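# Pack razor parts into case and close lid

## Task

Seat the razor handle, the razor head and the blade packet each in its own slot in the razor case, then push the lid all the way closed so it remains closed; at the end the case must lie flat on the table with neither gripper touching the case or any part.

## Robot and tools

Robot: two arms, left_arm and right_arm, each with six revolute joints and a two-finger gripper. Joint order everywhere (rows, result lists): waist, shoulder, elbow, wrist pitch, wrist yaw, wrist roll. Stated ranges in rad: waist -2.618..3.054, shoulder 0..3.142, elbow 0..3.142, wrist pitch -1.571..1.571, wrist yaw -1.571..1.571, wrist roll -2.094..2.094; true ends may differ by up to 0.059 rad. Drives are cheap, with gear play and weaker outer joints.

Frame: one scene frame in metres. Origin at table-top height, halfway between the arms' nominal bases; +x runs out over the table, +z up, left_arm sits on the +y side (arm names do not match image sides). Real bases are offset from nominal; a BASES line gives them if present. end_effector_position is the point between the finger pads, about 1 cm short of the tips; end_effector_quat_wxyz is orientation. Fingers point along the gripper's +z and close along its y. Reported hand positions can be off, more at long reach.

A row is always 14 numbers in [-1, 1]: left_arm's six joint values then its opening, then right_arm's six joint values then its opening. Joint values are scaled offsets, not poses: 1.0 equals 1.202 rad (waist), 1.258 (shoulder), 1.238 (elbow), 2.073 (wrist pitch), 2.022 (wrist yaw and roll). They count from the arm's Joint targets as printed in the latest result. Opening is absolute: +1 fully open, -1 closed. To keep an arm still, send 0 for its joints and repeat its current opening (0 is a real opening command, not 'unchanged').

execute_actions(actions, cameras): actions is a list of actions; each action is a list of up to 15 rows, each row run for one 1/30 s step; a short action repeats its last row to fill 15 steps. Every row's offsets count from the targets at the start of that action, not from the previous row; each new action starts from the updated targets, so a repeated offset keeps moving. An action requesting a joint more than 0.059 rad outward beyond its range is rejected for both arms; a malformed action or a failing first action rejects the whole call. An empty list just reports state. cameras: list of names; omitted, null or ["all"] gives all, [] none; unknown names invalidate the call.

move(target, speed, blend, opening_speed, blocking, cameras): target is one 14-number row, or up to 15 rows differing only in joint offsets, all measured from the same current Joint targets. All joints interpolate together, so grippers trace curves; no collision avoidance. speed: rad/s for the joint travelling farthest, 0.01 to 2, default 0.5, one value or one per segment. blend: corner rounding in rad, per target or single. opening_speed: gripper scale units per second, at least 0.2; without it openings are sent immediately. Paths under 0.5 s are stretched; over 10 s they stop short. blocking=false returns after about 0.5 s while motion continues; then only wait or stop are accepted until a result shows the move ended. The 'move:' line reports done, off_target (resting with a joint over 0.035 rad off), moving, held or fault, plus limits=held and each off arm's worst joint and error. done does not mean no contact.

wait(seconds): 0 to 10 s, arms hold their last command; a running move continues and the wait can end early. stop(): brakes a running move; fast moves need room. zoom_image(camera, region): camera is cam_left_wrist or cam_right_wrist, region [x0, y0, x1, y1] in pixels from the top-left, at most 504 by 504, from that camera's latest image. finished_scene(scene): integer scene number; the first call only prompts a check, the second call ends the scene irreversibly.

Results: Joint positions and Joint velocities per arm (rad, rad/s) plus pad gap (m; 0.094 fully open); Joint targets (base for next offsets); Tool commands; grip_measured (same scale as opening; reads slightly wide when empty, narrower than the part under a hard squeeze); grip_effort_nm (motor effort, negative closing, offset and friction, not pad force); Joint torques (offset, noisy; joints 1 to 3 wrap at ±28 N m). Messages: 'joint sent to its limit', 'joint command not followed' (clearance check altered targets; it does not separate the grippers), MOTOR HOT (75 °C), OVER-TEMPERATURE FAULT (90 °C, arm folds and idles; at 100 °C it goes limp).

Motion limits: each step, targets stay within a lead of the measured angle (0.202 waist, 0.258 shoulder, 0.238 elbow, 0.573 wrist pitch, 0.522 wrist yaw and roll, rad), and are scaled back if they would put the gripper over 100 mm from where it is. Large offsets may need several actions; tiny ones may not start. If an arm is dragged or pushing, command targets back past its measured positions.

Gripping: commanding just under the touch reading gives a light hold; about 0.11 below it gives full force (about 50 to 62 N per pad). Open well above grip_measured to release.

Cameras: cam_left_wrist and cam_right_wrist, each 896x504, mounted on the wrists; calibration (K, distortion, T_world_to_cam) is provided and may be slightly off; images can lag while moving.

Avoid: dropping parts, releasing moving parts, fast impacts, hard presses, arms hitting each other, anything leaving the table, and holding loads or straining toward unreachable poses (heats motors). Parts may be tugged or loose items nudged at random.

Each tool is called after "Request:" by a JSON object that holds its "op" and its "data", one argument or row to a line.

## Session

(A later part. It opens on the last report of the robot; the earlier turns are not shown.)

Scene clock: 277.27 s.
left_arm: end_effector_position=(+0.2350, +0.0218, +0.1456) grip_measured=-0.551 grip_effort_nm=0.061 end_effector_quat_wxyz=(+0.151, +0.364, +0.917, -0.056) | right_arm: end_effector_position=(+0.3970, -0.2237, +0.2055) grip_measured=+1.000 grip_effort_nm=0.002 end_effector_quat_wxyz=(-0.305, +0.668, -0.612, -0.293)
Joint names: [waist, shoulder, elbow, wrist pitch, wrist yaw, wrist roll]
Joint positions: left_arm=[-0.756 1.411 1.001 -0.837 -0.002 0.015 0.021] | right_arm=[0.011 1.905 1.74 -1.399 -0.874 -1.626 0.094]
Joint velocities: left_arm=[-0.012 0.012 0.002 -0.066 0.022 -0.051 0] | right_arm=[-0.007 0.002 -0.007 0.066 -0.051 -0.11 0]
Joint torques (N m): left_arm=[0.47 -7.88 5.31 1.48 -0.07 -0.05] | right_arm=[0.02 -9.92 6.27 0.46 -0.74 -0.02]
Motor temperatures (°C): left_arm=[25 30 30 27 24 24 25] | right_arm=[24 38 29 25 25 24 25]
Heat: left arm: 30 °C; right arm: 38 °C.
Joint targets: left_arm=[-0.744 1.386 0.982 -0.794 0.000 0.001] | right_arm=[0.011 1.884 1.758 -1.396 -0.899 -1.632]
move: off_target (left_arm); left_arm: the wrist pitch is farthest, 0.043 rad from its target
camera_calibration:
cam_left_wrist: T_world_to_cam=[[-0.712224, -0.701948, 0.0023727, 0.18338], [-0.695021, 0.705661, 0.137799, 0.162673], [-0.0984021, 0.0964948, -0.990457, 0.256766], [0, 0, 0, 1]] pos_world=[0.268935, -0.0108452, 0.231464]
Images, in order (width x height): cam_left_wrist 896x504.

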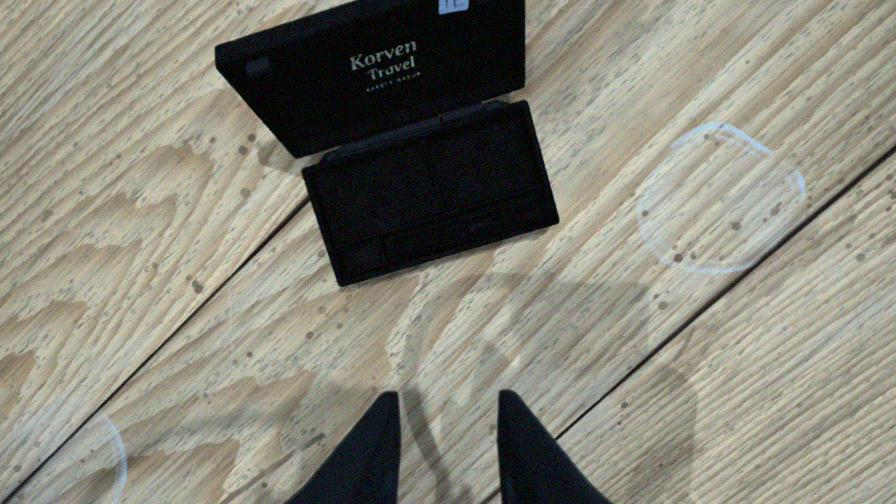

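Request:
{"op": "move", "data": {
  "target": [0.412,-0.058,-0.229,-0.078,0,0,0,0,0,0,0,0,0,1],
  "speed": 0.7,
  "cameras": ["cam_left_wrist"]
}}

Scene clock: 291.07 s.
left_arm: end_effector_position=(+0.1973, +0.1839, +0.0767) grip_measured=-0.001 grip_effort_nm=0.061 end_effector_quat_wxyz=(+0.001, +0.115, +0.993, +0.000) | right_arm: end_effector_position=(+0.3970, -0.2237, +0.2055) grip_measured=+1.000 grip_effort_nm=-0.002 end_effector_quat_wxyz=(-0.305, +0.668, -0.612, -0.293)
Joint names: [waist, shoulder, elbow, wrist pitch, wrist yaw, wrist roll]
Joint positions: left_arm=[-0.245 1.339 0.712 -0.941 -0.001 0.001 0.047] | right_arm=[0.011 1.905 1.74 -1.399 -0.874 -1.626 0.094]
Joint velocities: left_arm=[0.012 0.007 -0.012 -0.051 0.022 -0.007 -0.001] | right_arm=[-0.032 0.002 0.002 0.007 0.051 -0.081 0]
Joint torques (N m): left_arm=[0.2 -6.22 4.85 0.11 -0.09 -0.02] | right_arm=[0.03 -9.94 6.26 0.47 -0.73 -0.03]
Motor temperatures (°C): left_arm=[25 30 30 28 24 24 25] | right_arm=[24 39 29 25 25 24 25]
Heat: left arm: 30 °C; right arm: 39 °C.
Joint targets: left_arm=[-0.249 1.313 0.698 -0.956 0.000 0.001] | right_arm=[0.011 1.884 1.758 -1.396 -0.899 -1.632]
move: done
camera_calibration:
cam_left_wrist: T_world_to_cam=[[-0.261518, -0.964986, 0.0202426, 0.228526], [-0.863213, 0.243217, 0.442391, 0.126407], [-0.431824, 0.0982194, -0.896594, 0.227477], [0, 0, 0, 1]] pos_world=[0.26711, 0.167438, 0.143407]
Images, in order (width x height): cam_left_wrist 896x504.

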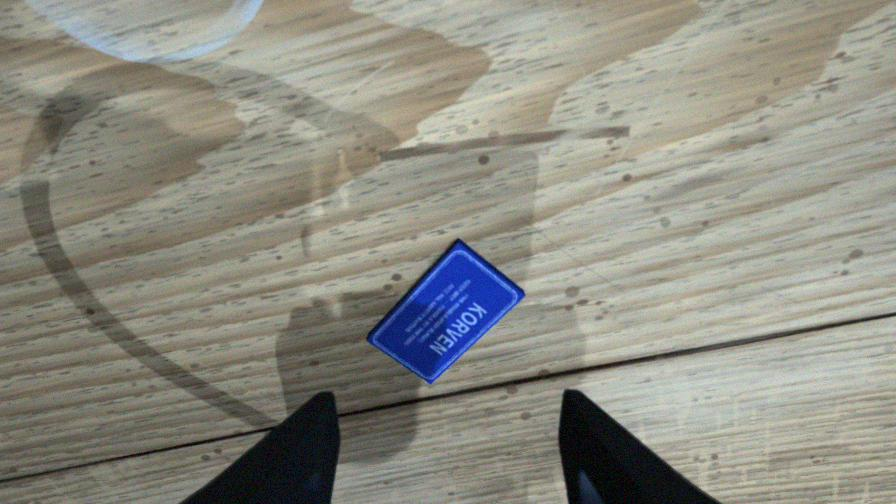

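Request:
{"op": "move", "data": {
  "target": [0.0133,0.001,-0.1236,0.075,0,0.379,0.1,0,0,0,0,0,0,1],
  "speed": 0.6,
  "cameras": ["cam_left_wrist"]
}}

Scene clock: 310.23 s.
left_arm: end_effector_position=(+0.1724, +0.1900, +0.0428) grip_measured=+0.099 grip_effort_nm=0.056 end_effector_quat_wxyz=(-0.015, +0.472, +0.881, -0.003) | right_arm: end_effector_position=(+0.3970, -0.2237, +0.2055) grip_measured=+1.000 grip_effort_nm=-0.002 end_effector_quat_wxyz=(-0.305, +0.668, -0.612, -0.293)
Joint names: [waist, shoulder, elbow, wrist pitch, wrist yaw, wrist roll]
Joint positions: left_arm=[-0.245 1.338 0.56 -0.824 -0.002 0.754 0.052] | right_arm=[0.011 1.905 1.74 -1.399 -0.874 -1.626 0.094]
Joint velocities: left_arm=[0.002 -0.007 -0.007 0.037 -0.037 -0.007 0.001] | right_arm=[-0.017 -0.007 -0.002 -0.051 0.022 -0.022 0]
Joint torques (N m): left_arm=[0.4 -5.63 4.36 0.41 -0.06 0.1] | right_arm=[0.03 -9.95 6.27 0.45 -0.74 -0.02]
Motor temperatures (°C): left_arm=[25 29 30 27 24 24 24] | right_arm=[24 39 29 24 25 24 25]
Heat: left arm: 30 °C; right arm: 39 °C.
Joint targets: left_arm=[-0.233 1.315 0.545 -0.801 0.000 0.767] | right_arm=[0.011 1.884 1.758 -1.396 -0.899 -1.632]
move: done
camera_calibration:
cam_left_wrist: T_world_to_cam=[[-0.849847, -0.525398, 0.0414499, 0.245551], [-0.448921, 0.762854, 0.465321, -0.0527564], [-0.276099, 0.376843, -0.884171, 0.105415], [0, 0, 0, 1]] pos_world=[0.214102, 0.129532, 0.107576]
Images, in order (width x height): cam_left_wrist 896x504.

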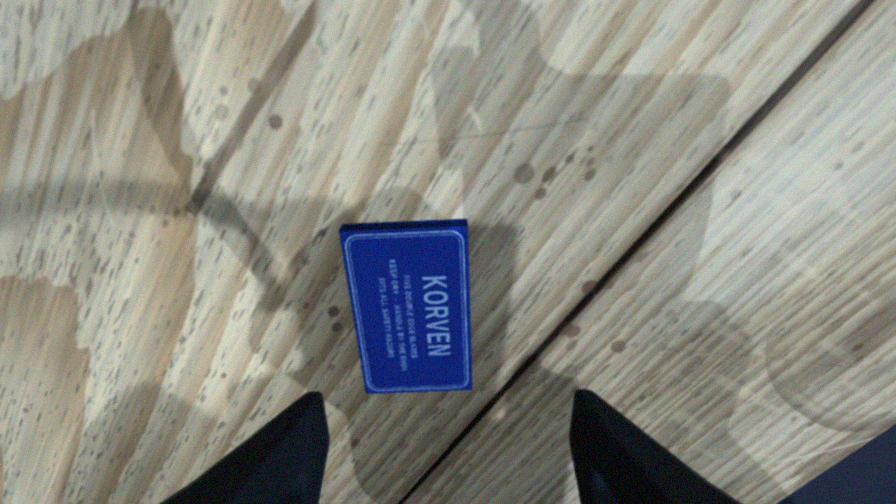

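Request:
{"op": "move", "data": {
  "target": [0.023,0.0986,-0.067,0.102,0,-0.01,0.1,0,0,0,0,0,0,1],
  "speed": 0.2,
  "cameras": ["cam_left_wrist"]
}}

Scene clock: 325.70 s.
left_arm: end_effector_position=(+0.1749, +0.1940, +0.0114) grip_measured=+0.099 grip_effort_nm=0.056 end_effector_quat_wxyz=(-0.009, +0.464, +0.886, -0.002) | right_arm: end_effector_position=(+0.3970, -0.2237, +0.2055) grip_measured=+1.000 grip_effort_nm=0.002 end_effector_quat_wxyz=(-0.305, +0.668, -0.612, -0.293)
Joint names: [waist, shoulder, elbow, wrist pitch, wrist yaw, wrist roll]
Joint positions: left_arm=[-0.218 1.433 0.479 -0.636 -0.001 0.762 0.052] | right_arm=[0.011 1.905 1.74 -1.399 -0.874 -1.626 0.094]
Joint velocities: left_arm=[0.007 -0.007 -0.017 0.051 0.051 -0.037 -0.001] | right_arm=[-0.017 0.007 0.002 -0.022 -0.022 -0.037 0]
Joint torques (N m): left_arm=[0.44 -3.56 3.85 0.75 -0.09 -0.09] | right_arm=[0.02 -9.94 6.28 0.46 -0.73 -0.03]
Motor temperatures (°C): left_arm=[25 28 29 27 24 24 24] | right_arm=[24 39 29 24 25 24 25]
Heat: left arm: 29 °C; right arm: 39 °C.
Joint targets: left_arm=[-0.206 1.439 0.462 -0.589 0.000 0.747] | right_arm=[0.011 1.884 1.758 -1.396 -0.899 -1.632]
move: off_target (left_arm); left_arm: the wrist pitch is farthest, 0.046 rad from its target
camera_calibration:
cam_left_wrist: T_world_to_cam=[[-0.839618, -0.542115, 0.0339458, 0.252635], [-0.469445, 0.755666, 0.456717, -0.034872], [-0.273245, 0.367532, -0.888964, 0.0781749], [0, 0, 0, 1]] pos_world=[0.217107, 0.134577, 0.0768455]
Images, in order (width x height): cam_left_wrist 896x504.

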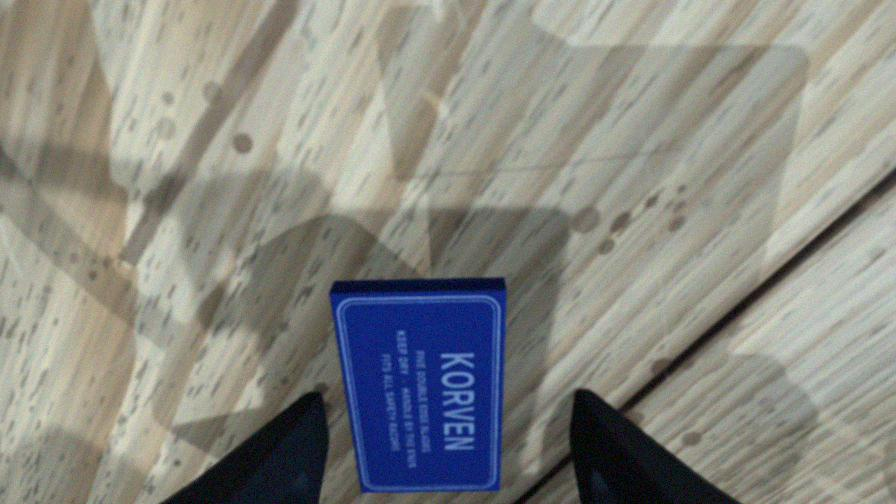

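Request:
{"op": "move", "data": {
  "target": [0,0,0,0,0,0,-0.5,0,0,0,0,0,0,1],
  "opening_speed": 0.4,
  "cameras": ["cam_left_wrist"]
}}

Scene clock: 331.50 s.
left_arm: end_effector_position=(+0.1765, +0.1922, +0.0113) grip_measured=-0.429 grip_effort_nm=-0.979 end_effector_quat_wxyz=(-0.004, +0.463, +0.886, -0.005) | right_arm: end_effector_position=(+0.3970, -0.2237, +0.2055) grip_measured=+1.000 grip_effort_nm=0.002 end_effector_quat_wxyz=(-0.305, +0.668, -0.612, -0.293)
Joint names: [waist, shoulder, elbow, wrist pitch, wrist yaw, wrist roll]
Joint positions: left_arm=[-0.218 1.433 0.479 -0.628 0.007 0.76 0.027] | right_arm=[0.011 1.905 1.74 -1.399 -0.874 -1.626 0.094]
Joint velocities: left_arm=[-0.017 -0.007 -0.017 0.022 -0.037 0.037 -0.001] | right_arm=[0.012 -0.002 0.007 -0.037 -0.051 0.007 0]
Joint torques (N m): left_arm=[0.43 -3.51 3.84 0.69 -0.09 -0.04] | right_arm=[0.06 -9.95 6.26 0.45 -0.74 -0.03]
Motor temperatures (°C): left_arm=[25 28 29 27 24 24 24] | right_arm=[24 39 29 24 25 24 25]
Heat: left arm: 29 °C; right arm: 39 °C.
Joint targets: left_arm=[-0.206 1.439 0.462 -0.589 0.000 0.747] | right_arm=[0.011 1.884 1.758 -1.396 -0.899 -1.632]
move: off_target (left_arm); left_arm: the wrist pitch is farthest, 0.039 rad from its target
camera_calibration:
cam_left_wrist: T_world_to_cam=[[-0.838926, -0.543193, 0.0338316, 0.253126], [-0.473393, 0.758969, 0.447062, -0.0326395], [-0.268518, 0.359037, -0.893863, 0.0800748], [0, 0, 0, 1]] pos_world=[0.218404, 0.133519, 0.0776041]
Images, in order (width x height): cam_left_wrist 896x504.

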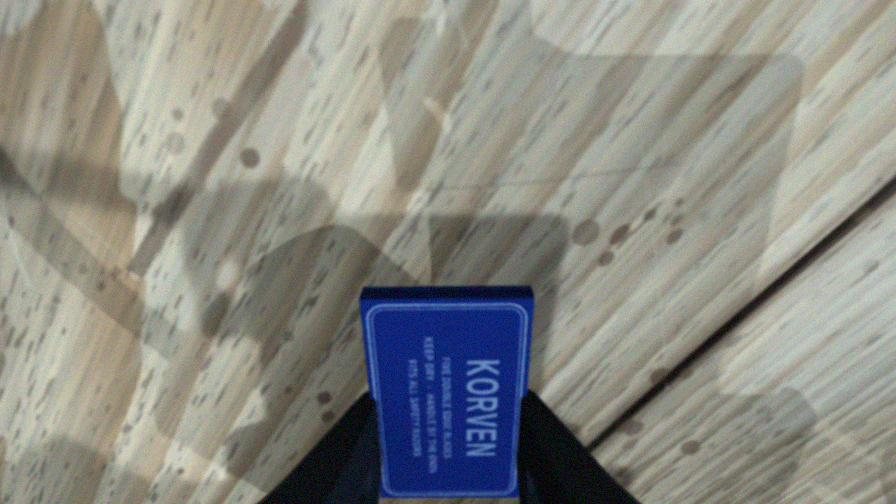

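Request:
{"op": "move", "data": {
  "target": [
    [0,-0.15,0.156,-0.186,0,0,-0.5,0,0,0,0,0,0,1],
    [-0.365,0.44,0.83,-0.222,0,0.31,-0.5,0,0,0,0,0,0,1]
  ],
  "speed": [0.3,0.6],
  "cameras": ["cam_left_wrist"]
}}

Request:
{"op": "zoom_image", "data": {
  "camera": "cam_left_wrist",
  "region": [200, 50, 650, 500]
}}

Scene clock: 351.97 s.
left_arm: end_effector_position=(+0.3063, +0.0094, +0.0840) grip_measured=-0.433 grip_effort_nm=-1.043 end_effector_quat_wxyz=(+0.002, +0.840, +0.542, +0.004) | right_arm: end_effector_position=(+0.3970, -0.2237, +0.2055) grip_measured=+1.000 grip_effort_nm=0.002 end_effector_quat_wxyz=(-0.305, +0.668, -0.612, -0.293)
Joint names: [waist, shoulder, elbow, wrist pitch, wrist yaw, wrist roll]
Joint positions: left_arm=[-0.652 1.982 1.448 -1.03 -0.005 1.36 0.027] | right_arm=[0.011 1.905 1.74 -1.399 -0.874 -1.626 0.094]
Joint velocities: left_arm=[-0.012 0.012 -0.007 0.007 0.081 -0.037 0] | right_arm=[0.022 -0.027 -0.002 -0.051 -0.066 -0.022 0]
Joint torques (N m): left_arm=[0.23 -10 9.62 0.04 -0.05 0.08] | right_arm=[0.01 -9.92 6.23 0.46 -0.74 -0.03]
Motor temperatures (°C): left_arm=[25 28 30 27 24 24 25] | right_arm=[24 39 29 24 25 24 25]
Heat: left arm: 30 °C; right arm: 39 °C.
Joint targets: left_arm=[-0.644 1.992 1.490 -1.049 0.000 1.374] | right_arm=[0.011 1.884 1.758 -1.396 -0.899 -1.632]
move: off_target (left_arm); left_arm: the elbow is farthest, 0.041 rad from its target
camera_calibration:
cam_left_wrist: T_world_to_cam=[[-0.896276, 0.44331, 0.012863, 0.270254], [0.401474, 0.798687, 0.448239, -0.133375], [0.188435, 0.40691, -0.893821, 0.105076], [0, 0, 0, 1]] pos_world=[0.275969, -0.0560377, 0.150227]
Images, in order (width x height): cam_left_wrist 896x504.

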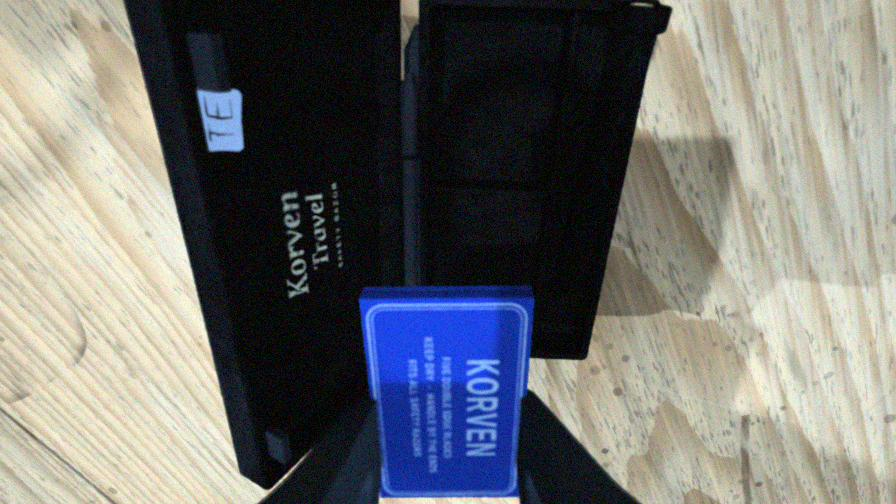

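Scaled by 1.120 from the camera's 896x504 image, which has a finer 1280x720 frame.

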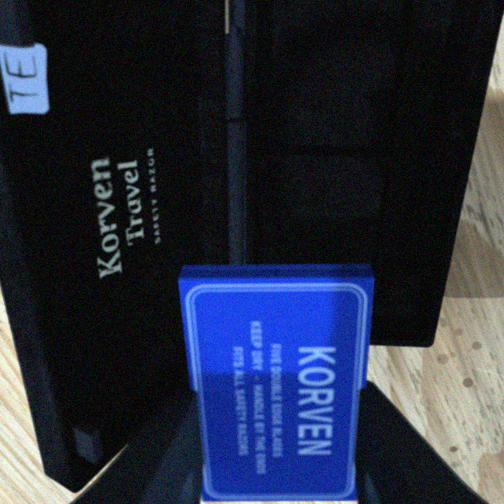

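Request:
{"op": "zoom_image", "data": {
  "camera": "cam_left_wrist",
  "region": [520, 0, 720, 130]
}}

Request:
{"op": "zoom_image", "data": {
  "camera": "cam_left_wrist",
  "region": [500, 120, 700, 380]
}}

Scaled by 2.520 from the camera's 896x504 image, which has a finer 1280x720 frame.

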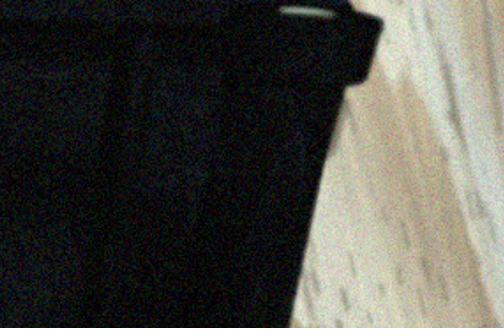

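Scaled by 1.938 from the camera's 896x504 image, which has a finer 1280x720 frame.

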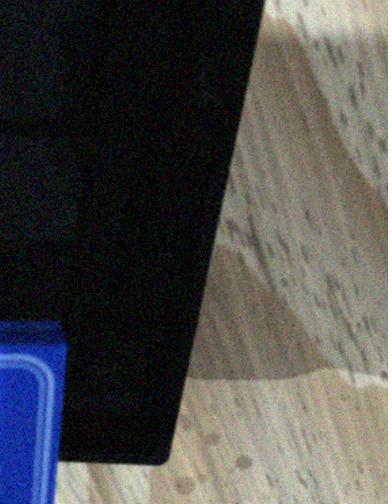

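Request:
{"op": "move", "data": {
  "target": [0.0116,-0.045,-0.1575,0.072,0,0.035,-0.5,0,0,0,0,0,0,1],
  "speed": 0.3,
  "cameras": ["cam_left_wrist"]
}}

Request:
{"op": "zoom_image", "data": {
  "camera": "cam_left_wrist",
  "region": [330, 0, 730, 400]
}}

Scene clock: 395.77 s.
left_arm: end_effector_position=(+0.2932, +0.0231, +0.0547) grip_measured=-0.433 grip_effort_nm=-1.038 end_effector_quat_wxyz=(-0.006, +0.857, +0.516, +0.000) | right_arm: end_effector_position=(+0.3970, -0.2237, +0.2055) grip_measured=+1.000 grip_effort_nm=-0.002 end_effector_quat_wxyz=(-0.305, +0.668, -0.612, -0.293)
Joint names: [waist, shoulder, elbow, wrist pitch, wrist yaw, wrist roll]
Joint positions: left_arm=[-0.642 1.971 1.309 -0.919 -0.005 1.431 0.027] | right_arm=[0.011 1.905 1.74 -1.399 -0.874 -1.626 0.094]
Joint velocities: left_arm=[-0.007 -0.012 -0.002 0.007 -0.051 0.022 0] | right_arm=[0.002 -0.002 -0.002 -0.037 0.051 0.007 0]
Joint torques (N m): left_arm=[0.46 -13.48 4.66 0.43 -0.04 0.1] | right_arm=[0.02 -9.88 6.28 0.45 -0.74 -0.01]
Motor temperatures (°C): left_arm=[25 31 30 26 24 24 26] | right_arm=[24 40 29 24 25 24 25]
Heat: left arm: 31 °C; right arm: 40 °C.
Joint targets: left_arm=[-0.630 1.935 1.295 -0.900 0.000 1.445] | right_arm=[0.011 1.884 1.758 -1.396 -0.899 -1.632]
move: off_target (left_arm); left_arm: the shoulder is farthest, 0.036 rad from its target
camera_calibration:
cam_left_wrist: T_world_to_cam=[[-0.867075, 0.497184, 0.0314522, 0.242076], [0.456381, 0.767429, 0.450298, -0.141396], [0.199744, 0.404796, -0.892324, 0.072455], [0, 0, 0, 1]] pos_world=[0.259956, -0.0411745, 0.12071]
Images, in order (width x height): cam_left_wrist 896x504.

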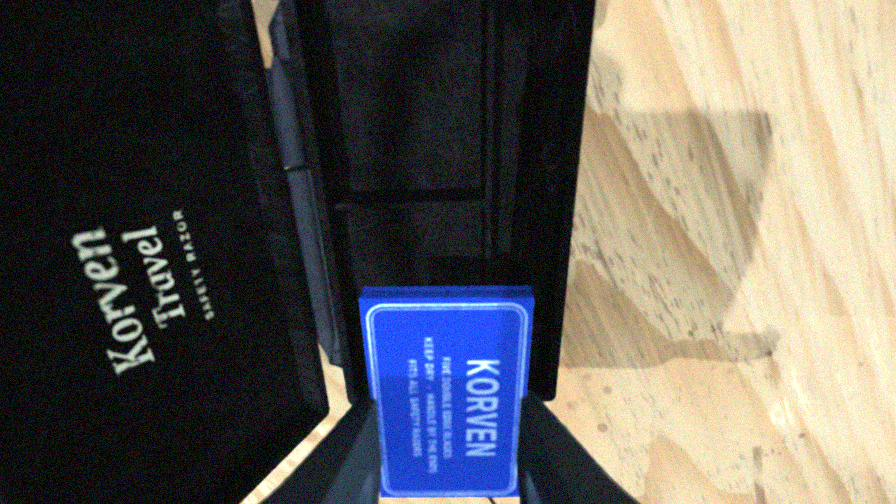

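Scaled by 1.260 from the camera's 896x504 image, which has a finer 1280x720 frame.

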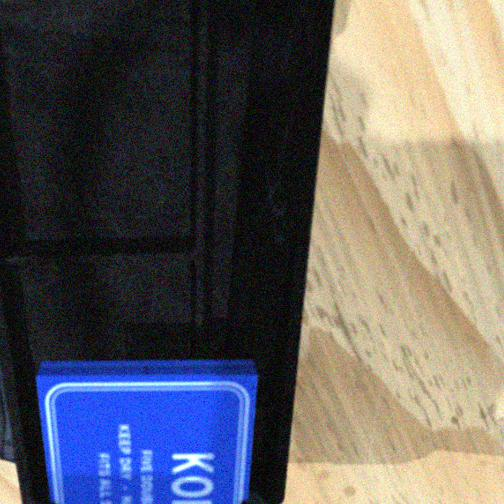

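Request:
{"op": "move", "data": {
  "target": [-0.008,0.066,-0.0153,0.036,0,0.003,-0.5,0,0,0,0,0,0,1],
  "speed": 0.15,
  "cameras": ["cam_left_wrist"]
}}

Request:
{"op": "zoom_image", "data": {
  "camera": "cam_left_wrist",
  "region": [250, 50, 650, 450]
}}

Scene clock: 423.53 s.
left_arm: end_effector_position=(+0.2991, +0.0188, +0.0377) grip_measured=-0.433 grip_effort_nm=-1.038 end_effector_quat_wxyz=(+0.002, +0.859, +0.512, +0.004) | right_arm: end_effector_position=(+0.3970, -0.2237, +0.2055) grip_measured=+1.000 grip_effort_nm=0.002 end_effector_quat_wxyz=(-0.305, +0.668, -0.612, -0.293)
Joint names: [waist, shoulder, elbow, wrist pitch, wrist yaw, wrist roll]
Joint positions: left_arm=[-0.642 2.01 1.29 -0.846 -0.005 1.438 0.027] | right_arm=[0.011 1.905 1.74 -1.399 -0.874 -1.626 0.094]
Joint velocities: left_arm=[-0.022 -0.002 0.002 -0.022 0.037 0.066 -0.001] | right_arm=[-0.002 -0.002 -0.002 -0.037 -0.066 0.11 0]
Joint torques (N m): left_arm=[-0.42 -9.85 4.66 0.49 -0.06 0.11] | right_arm=[0.02 -9.94 6.28 0.45 -0.74 -0.03]
Motor temperatures (°C): left_arm=[25 34 29 26 24 24 26] | right_arm=[24 40 29 24 25 24 25]
Heat: left arm: 34 °C; right arm: 40 °C.
Joint targets: left_arm=[-0.640 2.018 1.276 -0.825 0.000 1.451] | right_arm=[0.011 1.884 1.758 -1.396 -0.899 -1.632]
move: done
camera_calibration:
cam_left_wrist: T_world_to_cam=[[-0.863549, 0.50405, 0.0147135, 0.249219], [0.456147, 0.768378, 0.448915, -0.133044], [0.21497, 0.394372, -0.893453, 0.0534939], [0, 0, 0, 1]] pos_world=[0.264401, -0.0444872, 0.103853]
Images, in order (width x height): cam_left_wrist 896x504.

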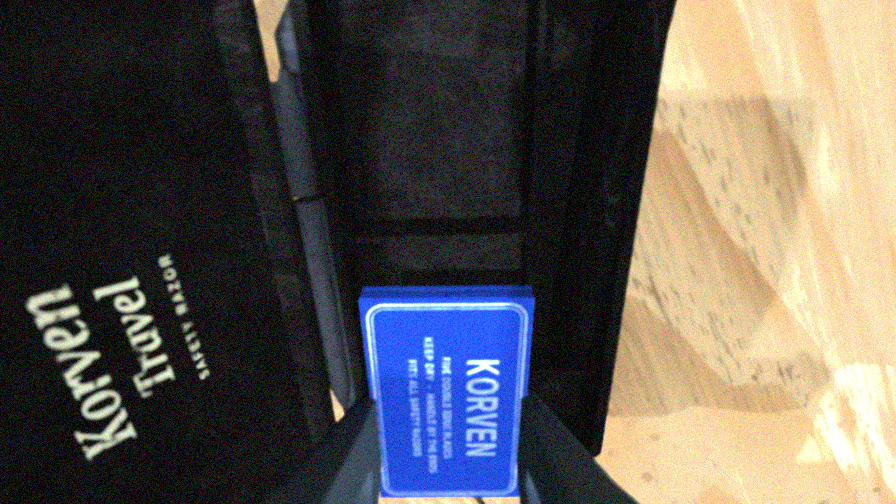

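Scaled by 1.260 from the camera's 896x504 image, which has a finer 1280x720 frame.

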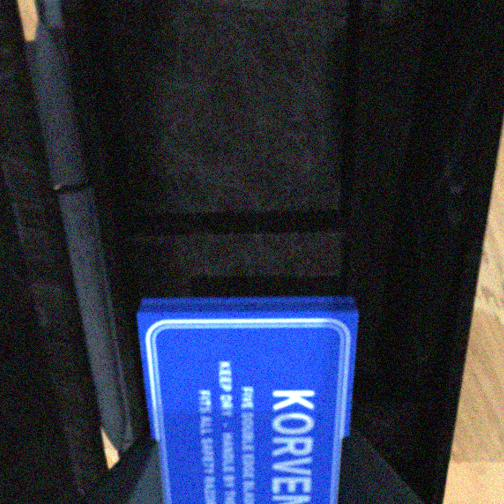

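Request:
{"op": "move", "data": {
  "target": [-0.017,0.019,-0.0113,0.0193,0,0,-0.5,0,0,0,0,0,0,1],
  "speed": 0.1,
  "cameras": ["cam_left_wrist"]
}}

Request:
{"op": "zoom_image", "data": {
  "camera": "cam_left_wrist",
  "region": [250, 50, 650, 450]
}}

Scene clock: 438.43 s.
left_arm: end_effector_position=(+0.2990, +0.0162, +0.0279) grip_measured=-0.433 grip_effort_nm=-1.048 end_effector_quat_wxyz=(+0.003, +0.860, +0.510, +0.004) | right_arm: end_effector_position=(+0.3970, -0.2237, +0.2055) grip_measured=+1.000 grip_effort_nm=-0.002 end_effector_quat_wxyz=(-0.305, +0.668, -0.612, -0.293)
Joint names: [waist, shoulder, elbow, wrist pitch, wrist yaw, wrist roll]
Joint positions: left_arm=[-0.649 2.03 1.277 -0.809 -0.005 1.438 0.027] | right_arm=[0.011 1.905 1.74 -1.399 -0.874 -1.626 0.094]
Joint velocities: left_arm=[0.012 -0.007 0.002 -0.037 -0.037 0.066 0] | right_arm=[0.007 0.012 -0.012 0.066 0.022 -0.022 0]
Joint torques (N m): left_arm=[-0.54 -9.74 4.42 0.54 -0.04 0.11] | right_arm=[0.02 -9.92 6.28 0.46 -0.74 -0.02]
Motor temperatures (°C): left_arm=[25 32 29 26 24 24 26] | right_arm=[24 40 29 24 25 24 25]
Heat: left arm: 32 °C; right arm: 40 °C.
Joint targets: left_arm=[-0.660 2.042 1.262 -0.785 0.000 1.451] | right_arm=[0.011 1.884 1.758 -1.396 -0.899 -1.632]
move: done
camera_calibration:
cam_left_wrist: T_world_to_cam=[[-0.860473, 0.509363, 0.0116607, 0.249678], [0.459743, 0.76638, 0.448663, -0.127618], [0.219596, 0.391423, -0.893625, 0.0445021], [0, 0, 0, 1]] pos_world=[0.26374, -0.0467923, 0.0941141]
Images, in order (width x height): cam_left_wrist 896x504.

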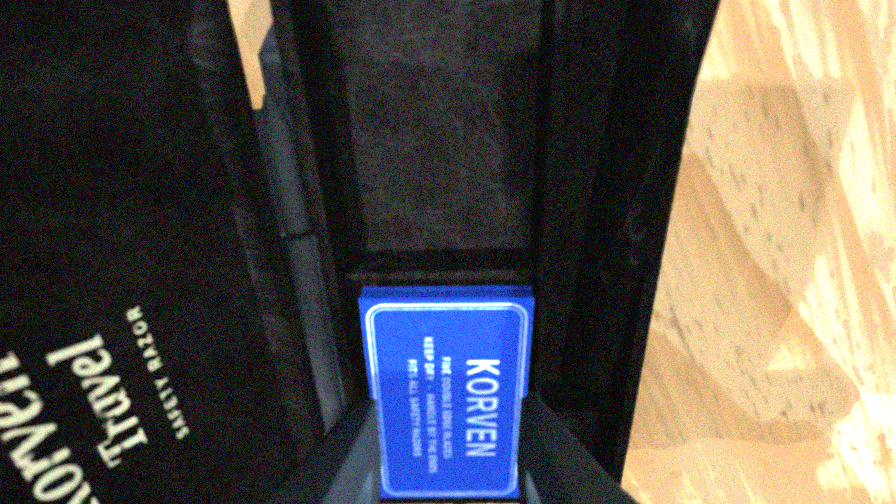

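Scaled by 1.260 from the camera's 896x504 image, which has a finer 1280x720 frame.

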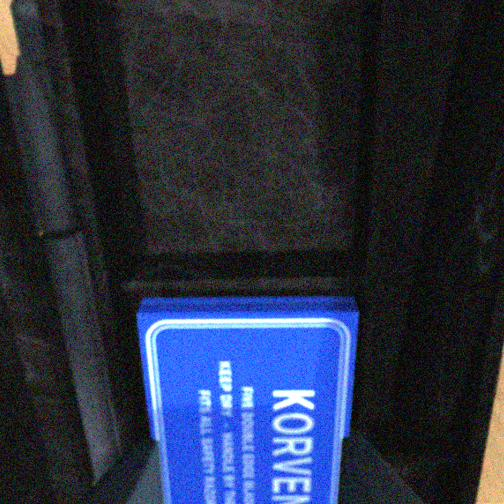

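Request:
{"op": "move", "data": {
  "target": [0,0,0,0,0,0,-0.25,0,0,0,0,0,0,1],
  "opening_speed": 0.3,
  "cameras": ["cam_left_wrist"]
}}

Request:
{"op": "zoom_image", "data": {
  "camera": "cam_left_wrist",
  "region": [250, 100, 650, 500]
}}

Scene clock: 448.40 s.
left_arm: end_effector_position=(+0.2990, +0.0162, +0.0279) grip_measured=-0.251 grip_effort_nm=0.071 end_effector_quat_wxyz=(+0.003, +0.861, +0.509, +0.004) | right_arm: end_effector_position=(+0.3970, -0.2237, +0.2055) grip_measured=+1.000 grip_effort_nm=0.007 end_effector_quat_wxyz=(-0.305, +0.668, -0.612, -0.293)
Joint names: [waist, shoulder, elbow, wrist pitch, wrist yaw, wrist roll]
Joint positions: left_arm=[-0.649 2.03 1.277 -0.809 -0.005 1.44 0.035] | right_arm=[0.011 1.905 1.74 -1.399 -0.874 -1.626 0.094]
Joint velocities: left_arm=[0.007 -0.002 -0.002 0.007 0.007 0.051 0] | right_arm=[0.012 -0.017 -0.007 -0.066 0.066 0.037 0]
Joint torques (N m): left_arm=[-0.4 -9.63 4.42 0.53 -0.04 0.11] | right_arm=[0.05 -9.98 6.24 0.46 -0.73 -0.03]
Motor temperatures (°C): left_arm=[25 31 29 26 24 24 26] | right_arm=[24 40 29 24 25 24 25]
Heat: left arm: 31 °C; right arm: 40 °C.
Joint targets: left_arm=[-0.660 2.042 1.262 -0.785 0.000 1.451] | right_arm=[0.011 1.884 1.758 -1.396 -0.899 -1.632]
move: done
camera_calibration:
cam_left_wrist: T_world_to_cam=[[-0.859691, 0.510682, 0.0116673, 0.249423], [0.460918, 0.765666, 0.448676, -0.127958], [0.220197, 0.3911, -0.893619, 0.0443273], [0, 0, 0, 1]] pos_world=[0.263644, -0.0467392, 0.0941131]
Images, in order (width x height): cam_left_wrist 896x504.

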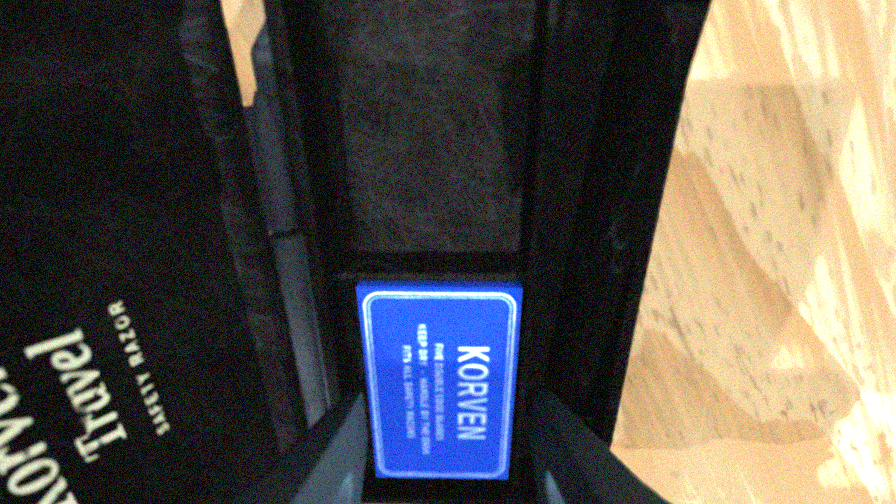

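Scaled by 1.260 from the camera's 896x504 image, which has a finer 1280x720 frame.

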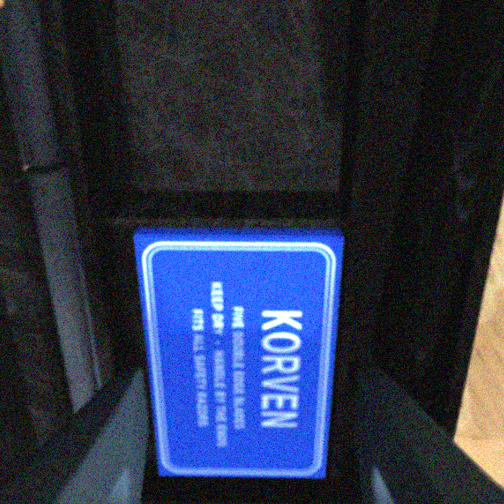

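Request:
{"op": "move", "data": {
  "target": [
    [0,-0.036,0.046,-0.008,0,0,-0.25,0,0,0,0,0,0,1],
    [0,-0.1,0.078,-0.065,0,0,-0.25,0,0,0,0,0,0,1]
  ],
  "speed": 0.15,
  "cameras": ["cam_left_wrist"]
}}

Request:
{"op": "zoom_image", "data": {
  "camera": "cam_left_wrist",
  "region": [250, 0, 700, 450]
}}

Scene clock: 463.03 s.
left_arm: end_effector_position=(+0.3015, +0.0143, +0.0649) grip_measured=-0.251 grip_effort_nm=0.066 end_effector_quat_wxyz=(+0.019, +0.863, +0.504, +0.011) | right_arm: end_effector_position=(+0.3970, -0.2237, +0.2055) grip_measured=+1.000 grip_effort_nm=0.002 end_effector_quat_wxyz=(-0.305, +0.668, -0.612, -0.293)
Joint names: [waist, shoulder, elbow, wrist pitch, wrist yaw, wrist roll]
Joint positions: left_arm=[-0.649 1.95 1.321 -0.898 -0.005 1.451 0.035] | right_arm=[0.011 1.905 1.74 -1.399 -0.874 -1.626 0.094]
Joint velocities: left_arm=[-0.007 0.012 -0.002 0.022 0.007 -0.051 -0.001] | right_arm=[-0.022 0.007 0.012 -0.022 0.007 -0.066 0]
Joint torques (N m): left_arm=[-0.43 -13.18 9.2 0.11 -0.06 0.11] | right_arm=[0.06 -9.95 6.26 0.47 -0.73 -0.03]
Motor temperatures (°C): left_arm=[25 31 30 26 24 24 25] | right_arm=[24 40 29 24 25 24 25]
Heat: left arm: 31 °C; right arm: 40 °C.
Joint targets: left_arm=[-0.660 1.917 1.359 -0.920 0.000 1.451] | right_arm=[0.011 1.884 1.758 -1.396 -0.899 -1.632]
move: off_target (left_arm); left_arm: the elbow is farthest, 0.037 rad from its target
camera_calibration:
cam_left_wrist: T_world_to_cam=[[-0.853991, 0.519759, -0.0234334, 0.252585], [0.456382, 0.769964, 0.445949, -0.142809], [0.249829, 0.370142, -0.894751, 0.0689864], [0, 0, 0, 1]] pos_world=[0.263646, -0.0468604, 0.13133]
Images, in order (width x height): cam_left_wrist 896x504.

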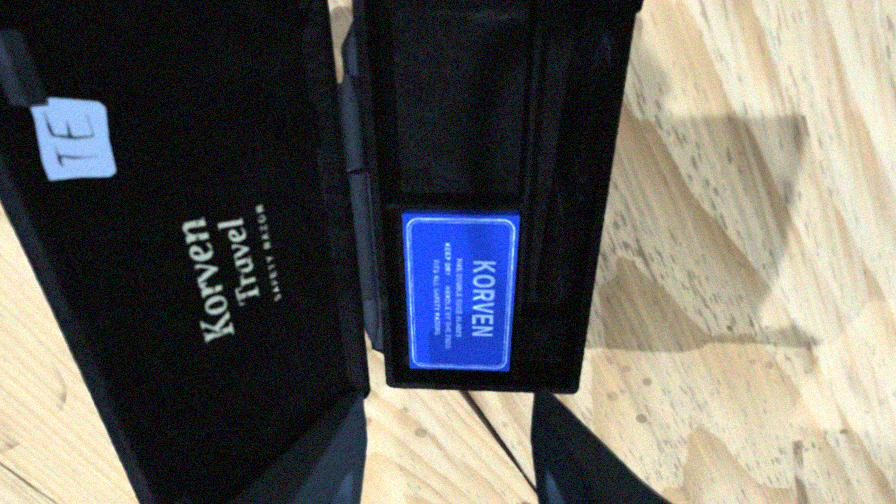

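Scaled by 1.120 from the camera's 896x504 image, which has a finer 1280x720 frame.

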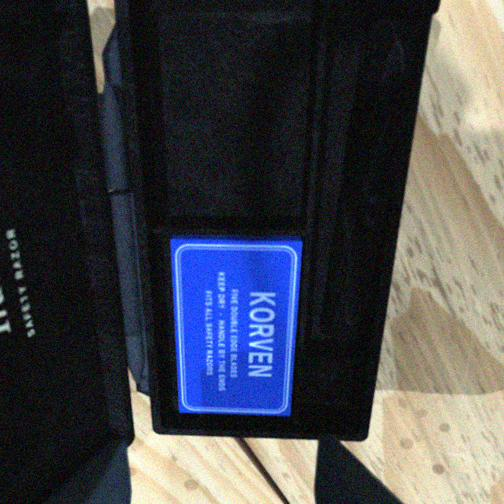

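Request:
{"op": "move", "data": {
  "target": [
    [0,-0.25,0,0,0,0,-0.25,0,0,0,0,0,0,1],
    [0.6,-0.5,-0.37,0,0,-0.5,-0.25,0,0,0,0,0,0,1]
  ],
  "speed": 0.7,
  "cameras": []
}}

Request:
{"op": "move", "data": {
  "target": [0,0,0,0,0,0,-0.25,0.727,-0.376,-0.476,0.211,0.4446,0.807,0],
  "speed": 0.8,
  "cameras": ["cam_right_wrist"]
}}

Request:
{"op": "zoom_image", "data": {
  "camera": "cam_right_wrist",
  "region": [200, 0, 704, 504]
}}

Scene clock: 480.40 s.
left_arm: end_effector_position=(+0.2770, +0.2511, +0.1406) grip_measured=-0.251 grip_effort_nm=0.056 end_effector_quat_wxyz=(+0.131, +0.183, +0.973, +0.039) | right_arm: end_effector_position=(+0.3970, -0.2237, +0.2055) grip_measured=+1.000 grip_effort_nm=0.007 end_effector_quat_wxyz=(-0.305, +0.668, -0.612, -0.293)
Joint names: [waist, shoulder, elbow, wrist pitch, wrist yaw, wrist roll]
Joint positions: left_arm=[0.066 1.315 0.919 -0.901 -0.007 0.455 0.035] | right_arm=[0.011 1.905 1.74 -1.399 -0.874 -1.626 0.094]
Joint velocities: left_arm=[-0.017 -0.012 -0.002 -0.022 -0.037 -0.037 0] | right_arm=[0.012 -0.002 0.007 -0.007 0.081 -0.022 0]
Joint torques (N m): left_arm=[-0.01 -6.97 5.35 0.62 -0.01 -0.08] | right_arm=[0.05 -9.89 6.28 0.45 -0.74 -0.04]
Motor temperatures (°C): left_arm=[25 32 30 26 24 24 25] | right_arm=[24 40 29 24 25 24 25]
Heat: left arm: 32 °C; right arm: 40 °C.
Joint targets: left_arm=[0.061 1.288 0.900 -0.920 0.000 0.440] | right_arm=[0.011 1.884 1.758 -1.396 -0.899 -1.632]
move: done
No camera images: "cameras" was empty.

Scene clock: 483.33 s.
left_arm: end_effector_position=(+0.2770, +0.2511, +0.1406) grip_measured=-0.251 grip_effort_nm=0.056 end_effector_quat_wxyz=(+0.131, +0.183, +0.974, +0.039) | right_arm: end_effector_position=(+0.2317, -0.1276, +0.1384) grip_measured=+0.002 grip_effort_nm=-0.110 end_effector_quat_wxyz=(+0.128, -0.442, +0.886, +0.062)
Joint names: [waist, shoulder, elbow, wrist pitch, wrist yaw, wrist roll]
Joint positions: left_arm=[0.066 1.315 0.919 -0.901 -0.007 0.454 0.035] | right_arm=[0.887 1.448 1.18 -1.018 -0.003 -0.019 0.047]
Joint velocities: left_arm=[0.017 -0.007 -0.017 0.022 0.007 -0.007 -0.001] | right_arm=[-0.022 -0.007 0.002 -0.139 0.022 0.007 0]
Joint torques (N m): left_arm=[0.09 -6.91 5.31 0.68 -0.03 -0.08] | right_arm=[0.28 -7.54 4.23 1.54 0.09 0.08]
Motor temperatures (°C): left_arm=[25 32 30 26 24 24 25] | right_arm=[24 40 29 24 25 24 25]
Heat: left arm: 32 °C; right arm: 40 °C.
Joint targets: left_arm=[0.061 1.288 0.900 -0.920 0.000 0.440] | right_arm=[0.885 1.411 1.169 -0.959 0.000 0.000]
move: off_target (right_arm); right_arm: the wrist pitch is farthest, 0.060 rad from its target
camera_calibration:
cam_right_wrist: T_world_to_cam=[[0.794578, -0.607096, -0.00894241, -0.259204], [-0.599045, -0.786271, 0.151404, 0.0570404], [-0.0989482, -0.114946, -0.988431, 0.235962], [0, 0, 0, 1]] pos_world=[0.263476, -0.08539, 0.222278]
Images, in order (width x height): cam_right_wrist 896x504.

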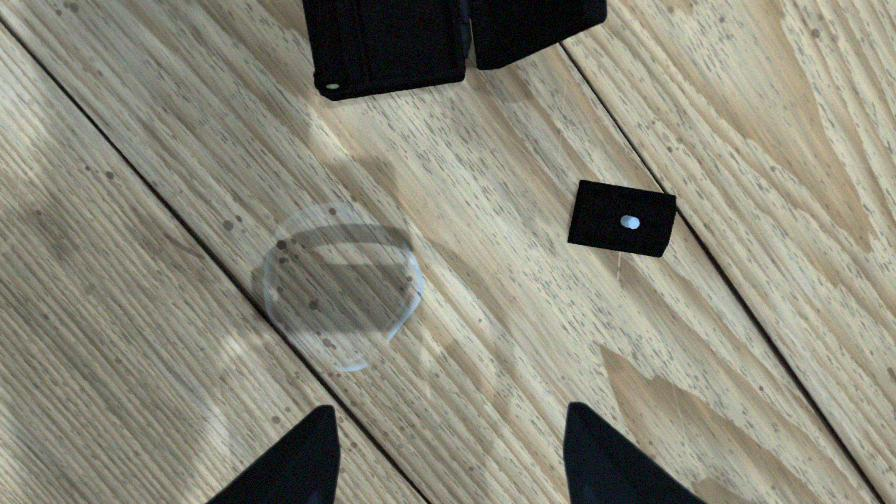

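Scaled by 1.000.

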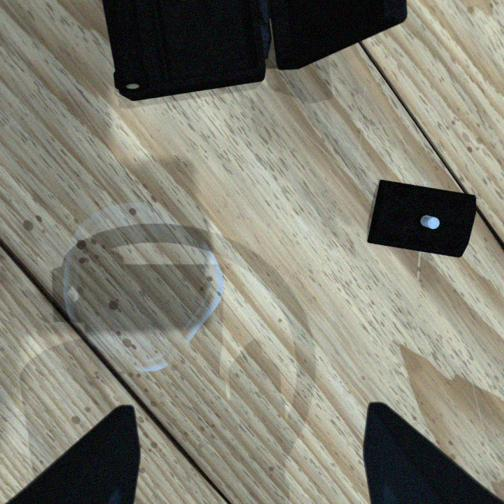

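Request:
{"op": "move", "data": {
  "target": [0,0,0,0,0,0,-0.25,0.129,-0.021,-0.124,0.0135,0,0,0],
  "speed": 0.5,
  "cameras": ["cam_right_wrist"]
}}

Request:
{"op": "zoom_image", "data": {
  "camera": "cam_right_wrist",
  "region": [300, 0, 700, 300]
}}

Scene clock: 492.23 s.
left_arm: end_effector_position=(+0.2770, +0.2511, +0.1406) grip_measured=-0.251 grip_effort_nm=0.051 end_effector_quat_wxyz=(+0.131, +0.183, +0.974, +0.039) | right_arm: end_effector_position=(+0.1756, -0.1303, +0.0995) grip_measured=+0.002 grip_effort_nm=-0.115 end_effector_quat_wxyz=(+0.082, -0.510, +0.855, +0.047)
Joint names: [waist, shoulder, elbow, wrist pitch, wrist yaw, wrist roll]
Joint positions: left_arm=[0.066 1.315 0.919 -0.901 -0.007 0.454 0.035] | right_arm=[1.044 1.421 1.024 -0.984 0 -0.014 0.047]
Joint velocities: left_arm=[0.007 -0.002 -0.002 -0.066 0.066 0.007 -0.001] | right_arm=[-0.002 -0.012 -0.017 0.051 -0.022 -0.007 -0.001]
Joint torques (N m): left_arm=[0.05 -6.91 5.27 0.65 -0.04 -0.1] | right_arm=[0.31 -7.04 4.3 1.29 0.05 0.07]
Motor temperatures (°C): left_arm=[25 31 30 26 24 24 25] | right_arm=[24 39 29 25 25 24 25]
Heat: left arm: 31 °C; right arm: 39 °C.
Joint targets: left_arm=[0.061 1.288 0.900 -0.920 0.000 0.440] | right_arm=[1.040 1.384 1.015 -0.931 0.000 0.000]
move: off_target (right_arm); right_arm: the wrist pitch is farthest, 0.053 rad from its target
camera_calibration:
cam_right_wrist: T_world_to_cam=[[0.876609, -0.481137, -0.0079358, -0.214699], [-0.464833, -0.850938, 0.244609, -0.0140538], [-0.124444, -0.210738, -0.969589, 0.181809], [0, 0, 0, 1]] pos_world=[0.2043, -0.0769449, 0.178013]
Images, in order (width x height): cam_right_wrist 896x504.

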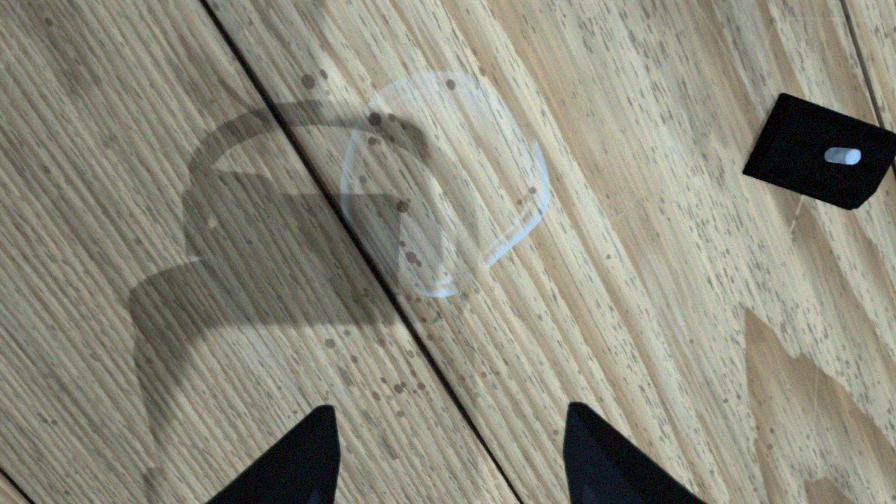

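Scaled by 1.260 from the camera's 896x504 image, which has a finer 1280x720 frame.

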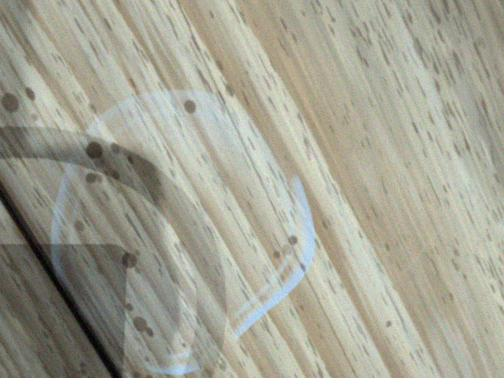

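Request:
{"op": "move", "data": {
  "target": [0,0,0,0,0,0,-0.25,0,0,0,0.3,0,0,0],
  "speed": 0.7,
  "cameras": ["cam_right_wrist"]
}}

Request:
{"op": "zoom_image", "data": {
  "camera": "cam_right_wrist",
  "region": [300, 50, 800, 400]
}}

Scene clock: 497.83 s.
left_arm: end_effector_position=(+0.2770, +0.2511, +0.1406) grip_measured=-0.251 grip_effort_nm=0.061 end_effector_quat_wxyz=(+0.131, +0.183, +0.974, +0.039) | right_arm: end_effector_position=(+0.2381, -0.0182, +0.1671) grip_measured=+0.002 grip_effort_nm=-0.115 end_effector_quat_wxyz=(+0.330, -0.474, +0.794, +0.191)
Joint names: [waist, shoulder, elbow, wrist pitch, wrist yaw, wrist roll]
Joint positions: left_arm=[0.066 1.315 0.919 -0.901 -0.007 0.454 0.035] | right_arm=[1.044 1.421 1.024 -0.392 0 -0.014 0.047]
Joint velocities: left_arm=[0.002 0.007 -0.017 0.022 -0.022 -0.081 0] | right_arm=[-0.002 -0.017 -0.002 -0.051 0.051 0.037 0]
Joint torques (N m): left_arm=[0.03 -6.87 5.37 0.67 -0.03 -0.07] | right_arm=[0.29 -7.84 5.12 2.48 0.06 0.08]
Motor temperatures (°C): left_arm=[25 30 30 26 24 24 25] | right_arm=[24 38 29 26 24 24 25]
Heat: left arm: 30 °C; right arm: 38 °C.
Joint targets: left_arm=[0.061 1.288 0.900 -0.920 0.000 0.440] | right_arm=[1.040 1.384 1.015 -0.309 0.000 0.000]
move: off_target (right_arm); right_arm: the wrist pitch is farthest, 0.083 rad from its target
camera_calibration:
cam_right_wrist: T_world_to_cam=[[0.878233, -0.478223, -0.00300379, -0.216144], [-0.450941, -0.826007, -0.338177, 0.188384], [0.159243, 0.298353, -0.941078, 0.2157], [0, 0, 0, 1]] pos_world=[0.240427, -0.0121133, 0.266048]
Images, in order (width x height): cam_right_wrist 896x504.

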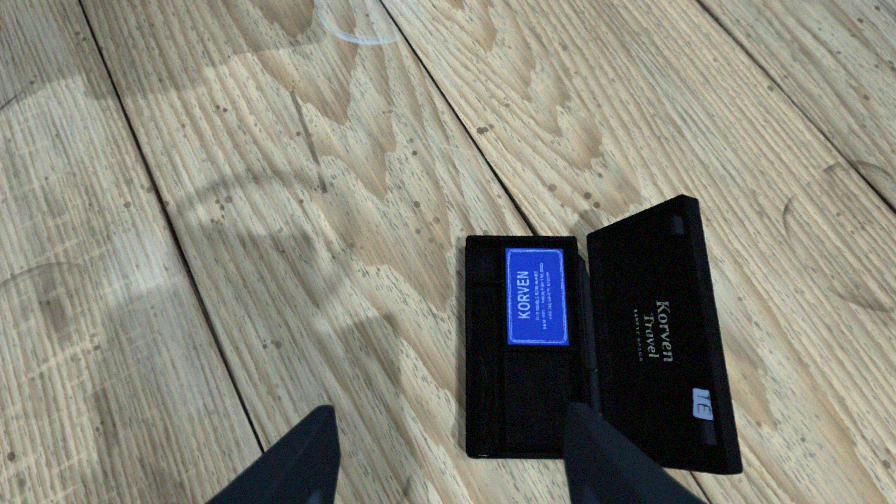

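Scaled by 1.008 from the camera's 896x504 image, which has a finer 1280x720 frame.

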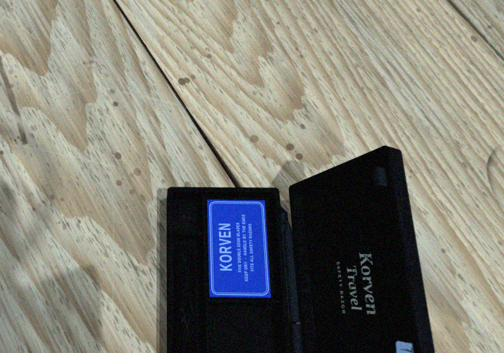

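Request:
{"op": "move", "data": {
  "target": [0,0,0,0,0,0,-0.25,-0.25,0.0,0,-0.12,0,0,0],
  "speed": 0.7,
  "cameras": ["cam_right_wrist"]
}}

Request:
{"op": "zoom_image", "data": {
  "camera": "cam_right_wrist",
  "region": [250, 50, 650, 450]
}}

Scene clock: 503.27 s.
left_arm: end_effector_position=(+0.2770, +0.2511, +0.1406) grip_measured=-0.251 grip_effort_nm=0.051 end_effector_quat_wxyz=(+0.131, +0.183, +0.974, +0.039) | right_arm: end_effector_position=(+0.3209, -0.1089, +0.1484) grip_measured=+0.002 grip_effort_nm=-0.105 end_effector_quat_wxyz=(+0.305, -0.350, +0.878, +0.121)
Joint names: [waist, shoulder, elbow, wrist pitch, wrist yaw, wrist roll]
Joint positions: left_arm=[0.066 1.315 0.919 -0.901 -0.007 0.454 0.035] | right_arm=[0.734 1.421 1.024 -0.506 -0.003 -0.005 0.047]
Joint velocities: left_arm=[0.012 -0.012 0.002 0.022 -0.007 -0.037 -0.001] | right_arm=[-0.012 -0.002 -0.007 0.037 0.022 -0.051 0]
Joint torques (N m): left_arm=[0.1 -6.95 5.33 0.64 -0.03 -0.06] | right_arm=[-0.02 -7.72 5 1.07 0 0.07]
Motor temperatures (°C): left_arm=[25 30 30 26 24 24 25] | right_arm=[24 38 29 27 24 24 25]
Heat: left arm: 30 °C; right arm: 38 °C.
Joint targets: left_arm=[0.061 1.288 0.900 -0.920 0.000 0.440] | right_arm=[0.739 1.384 1.015 -0.558 0.000 0.000]
move: off_target (right_arm); right_arm: the wrist pitch is farthest, 0.052 rad from its target
camera_calibration:
cam_right_wrist: T_world_to_cam=[[0.686383, -0.727138, -0.0121993, -0.29646], [-0.709713, -0.666084, -0.229434, 0.228789], [0.158704, 0.166137, -0.973248, 0.202546], [0, 0, 0, 1]] pos_world=[0.333714, -0.096825, 0.246003]
Images, in order (width x height): cam_right_wrist 896x504.

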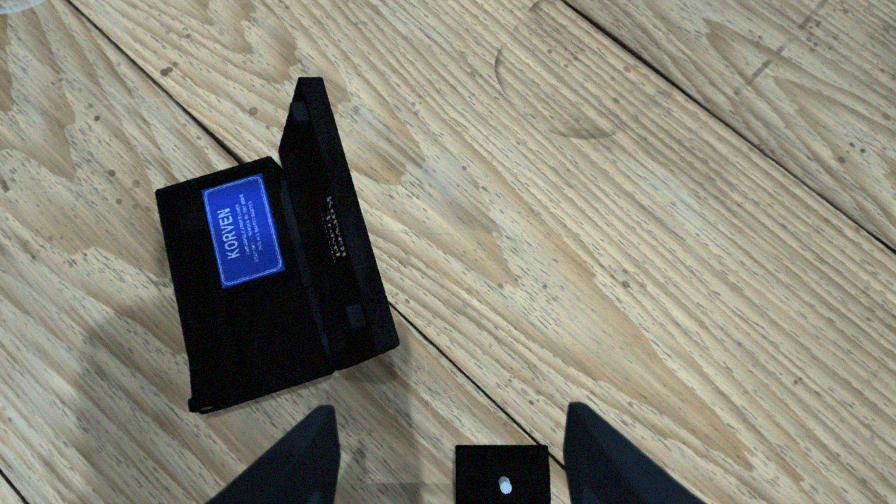

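Scaled by 1.260 from the camera's 896x504 image, which has a finer 1280x720 frame.

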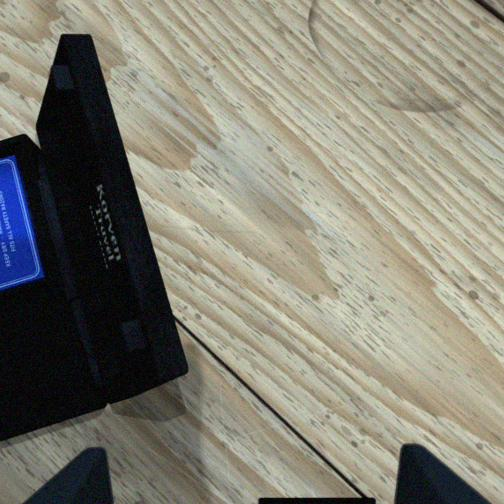

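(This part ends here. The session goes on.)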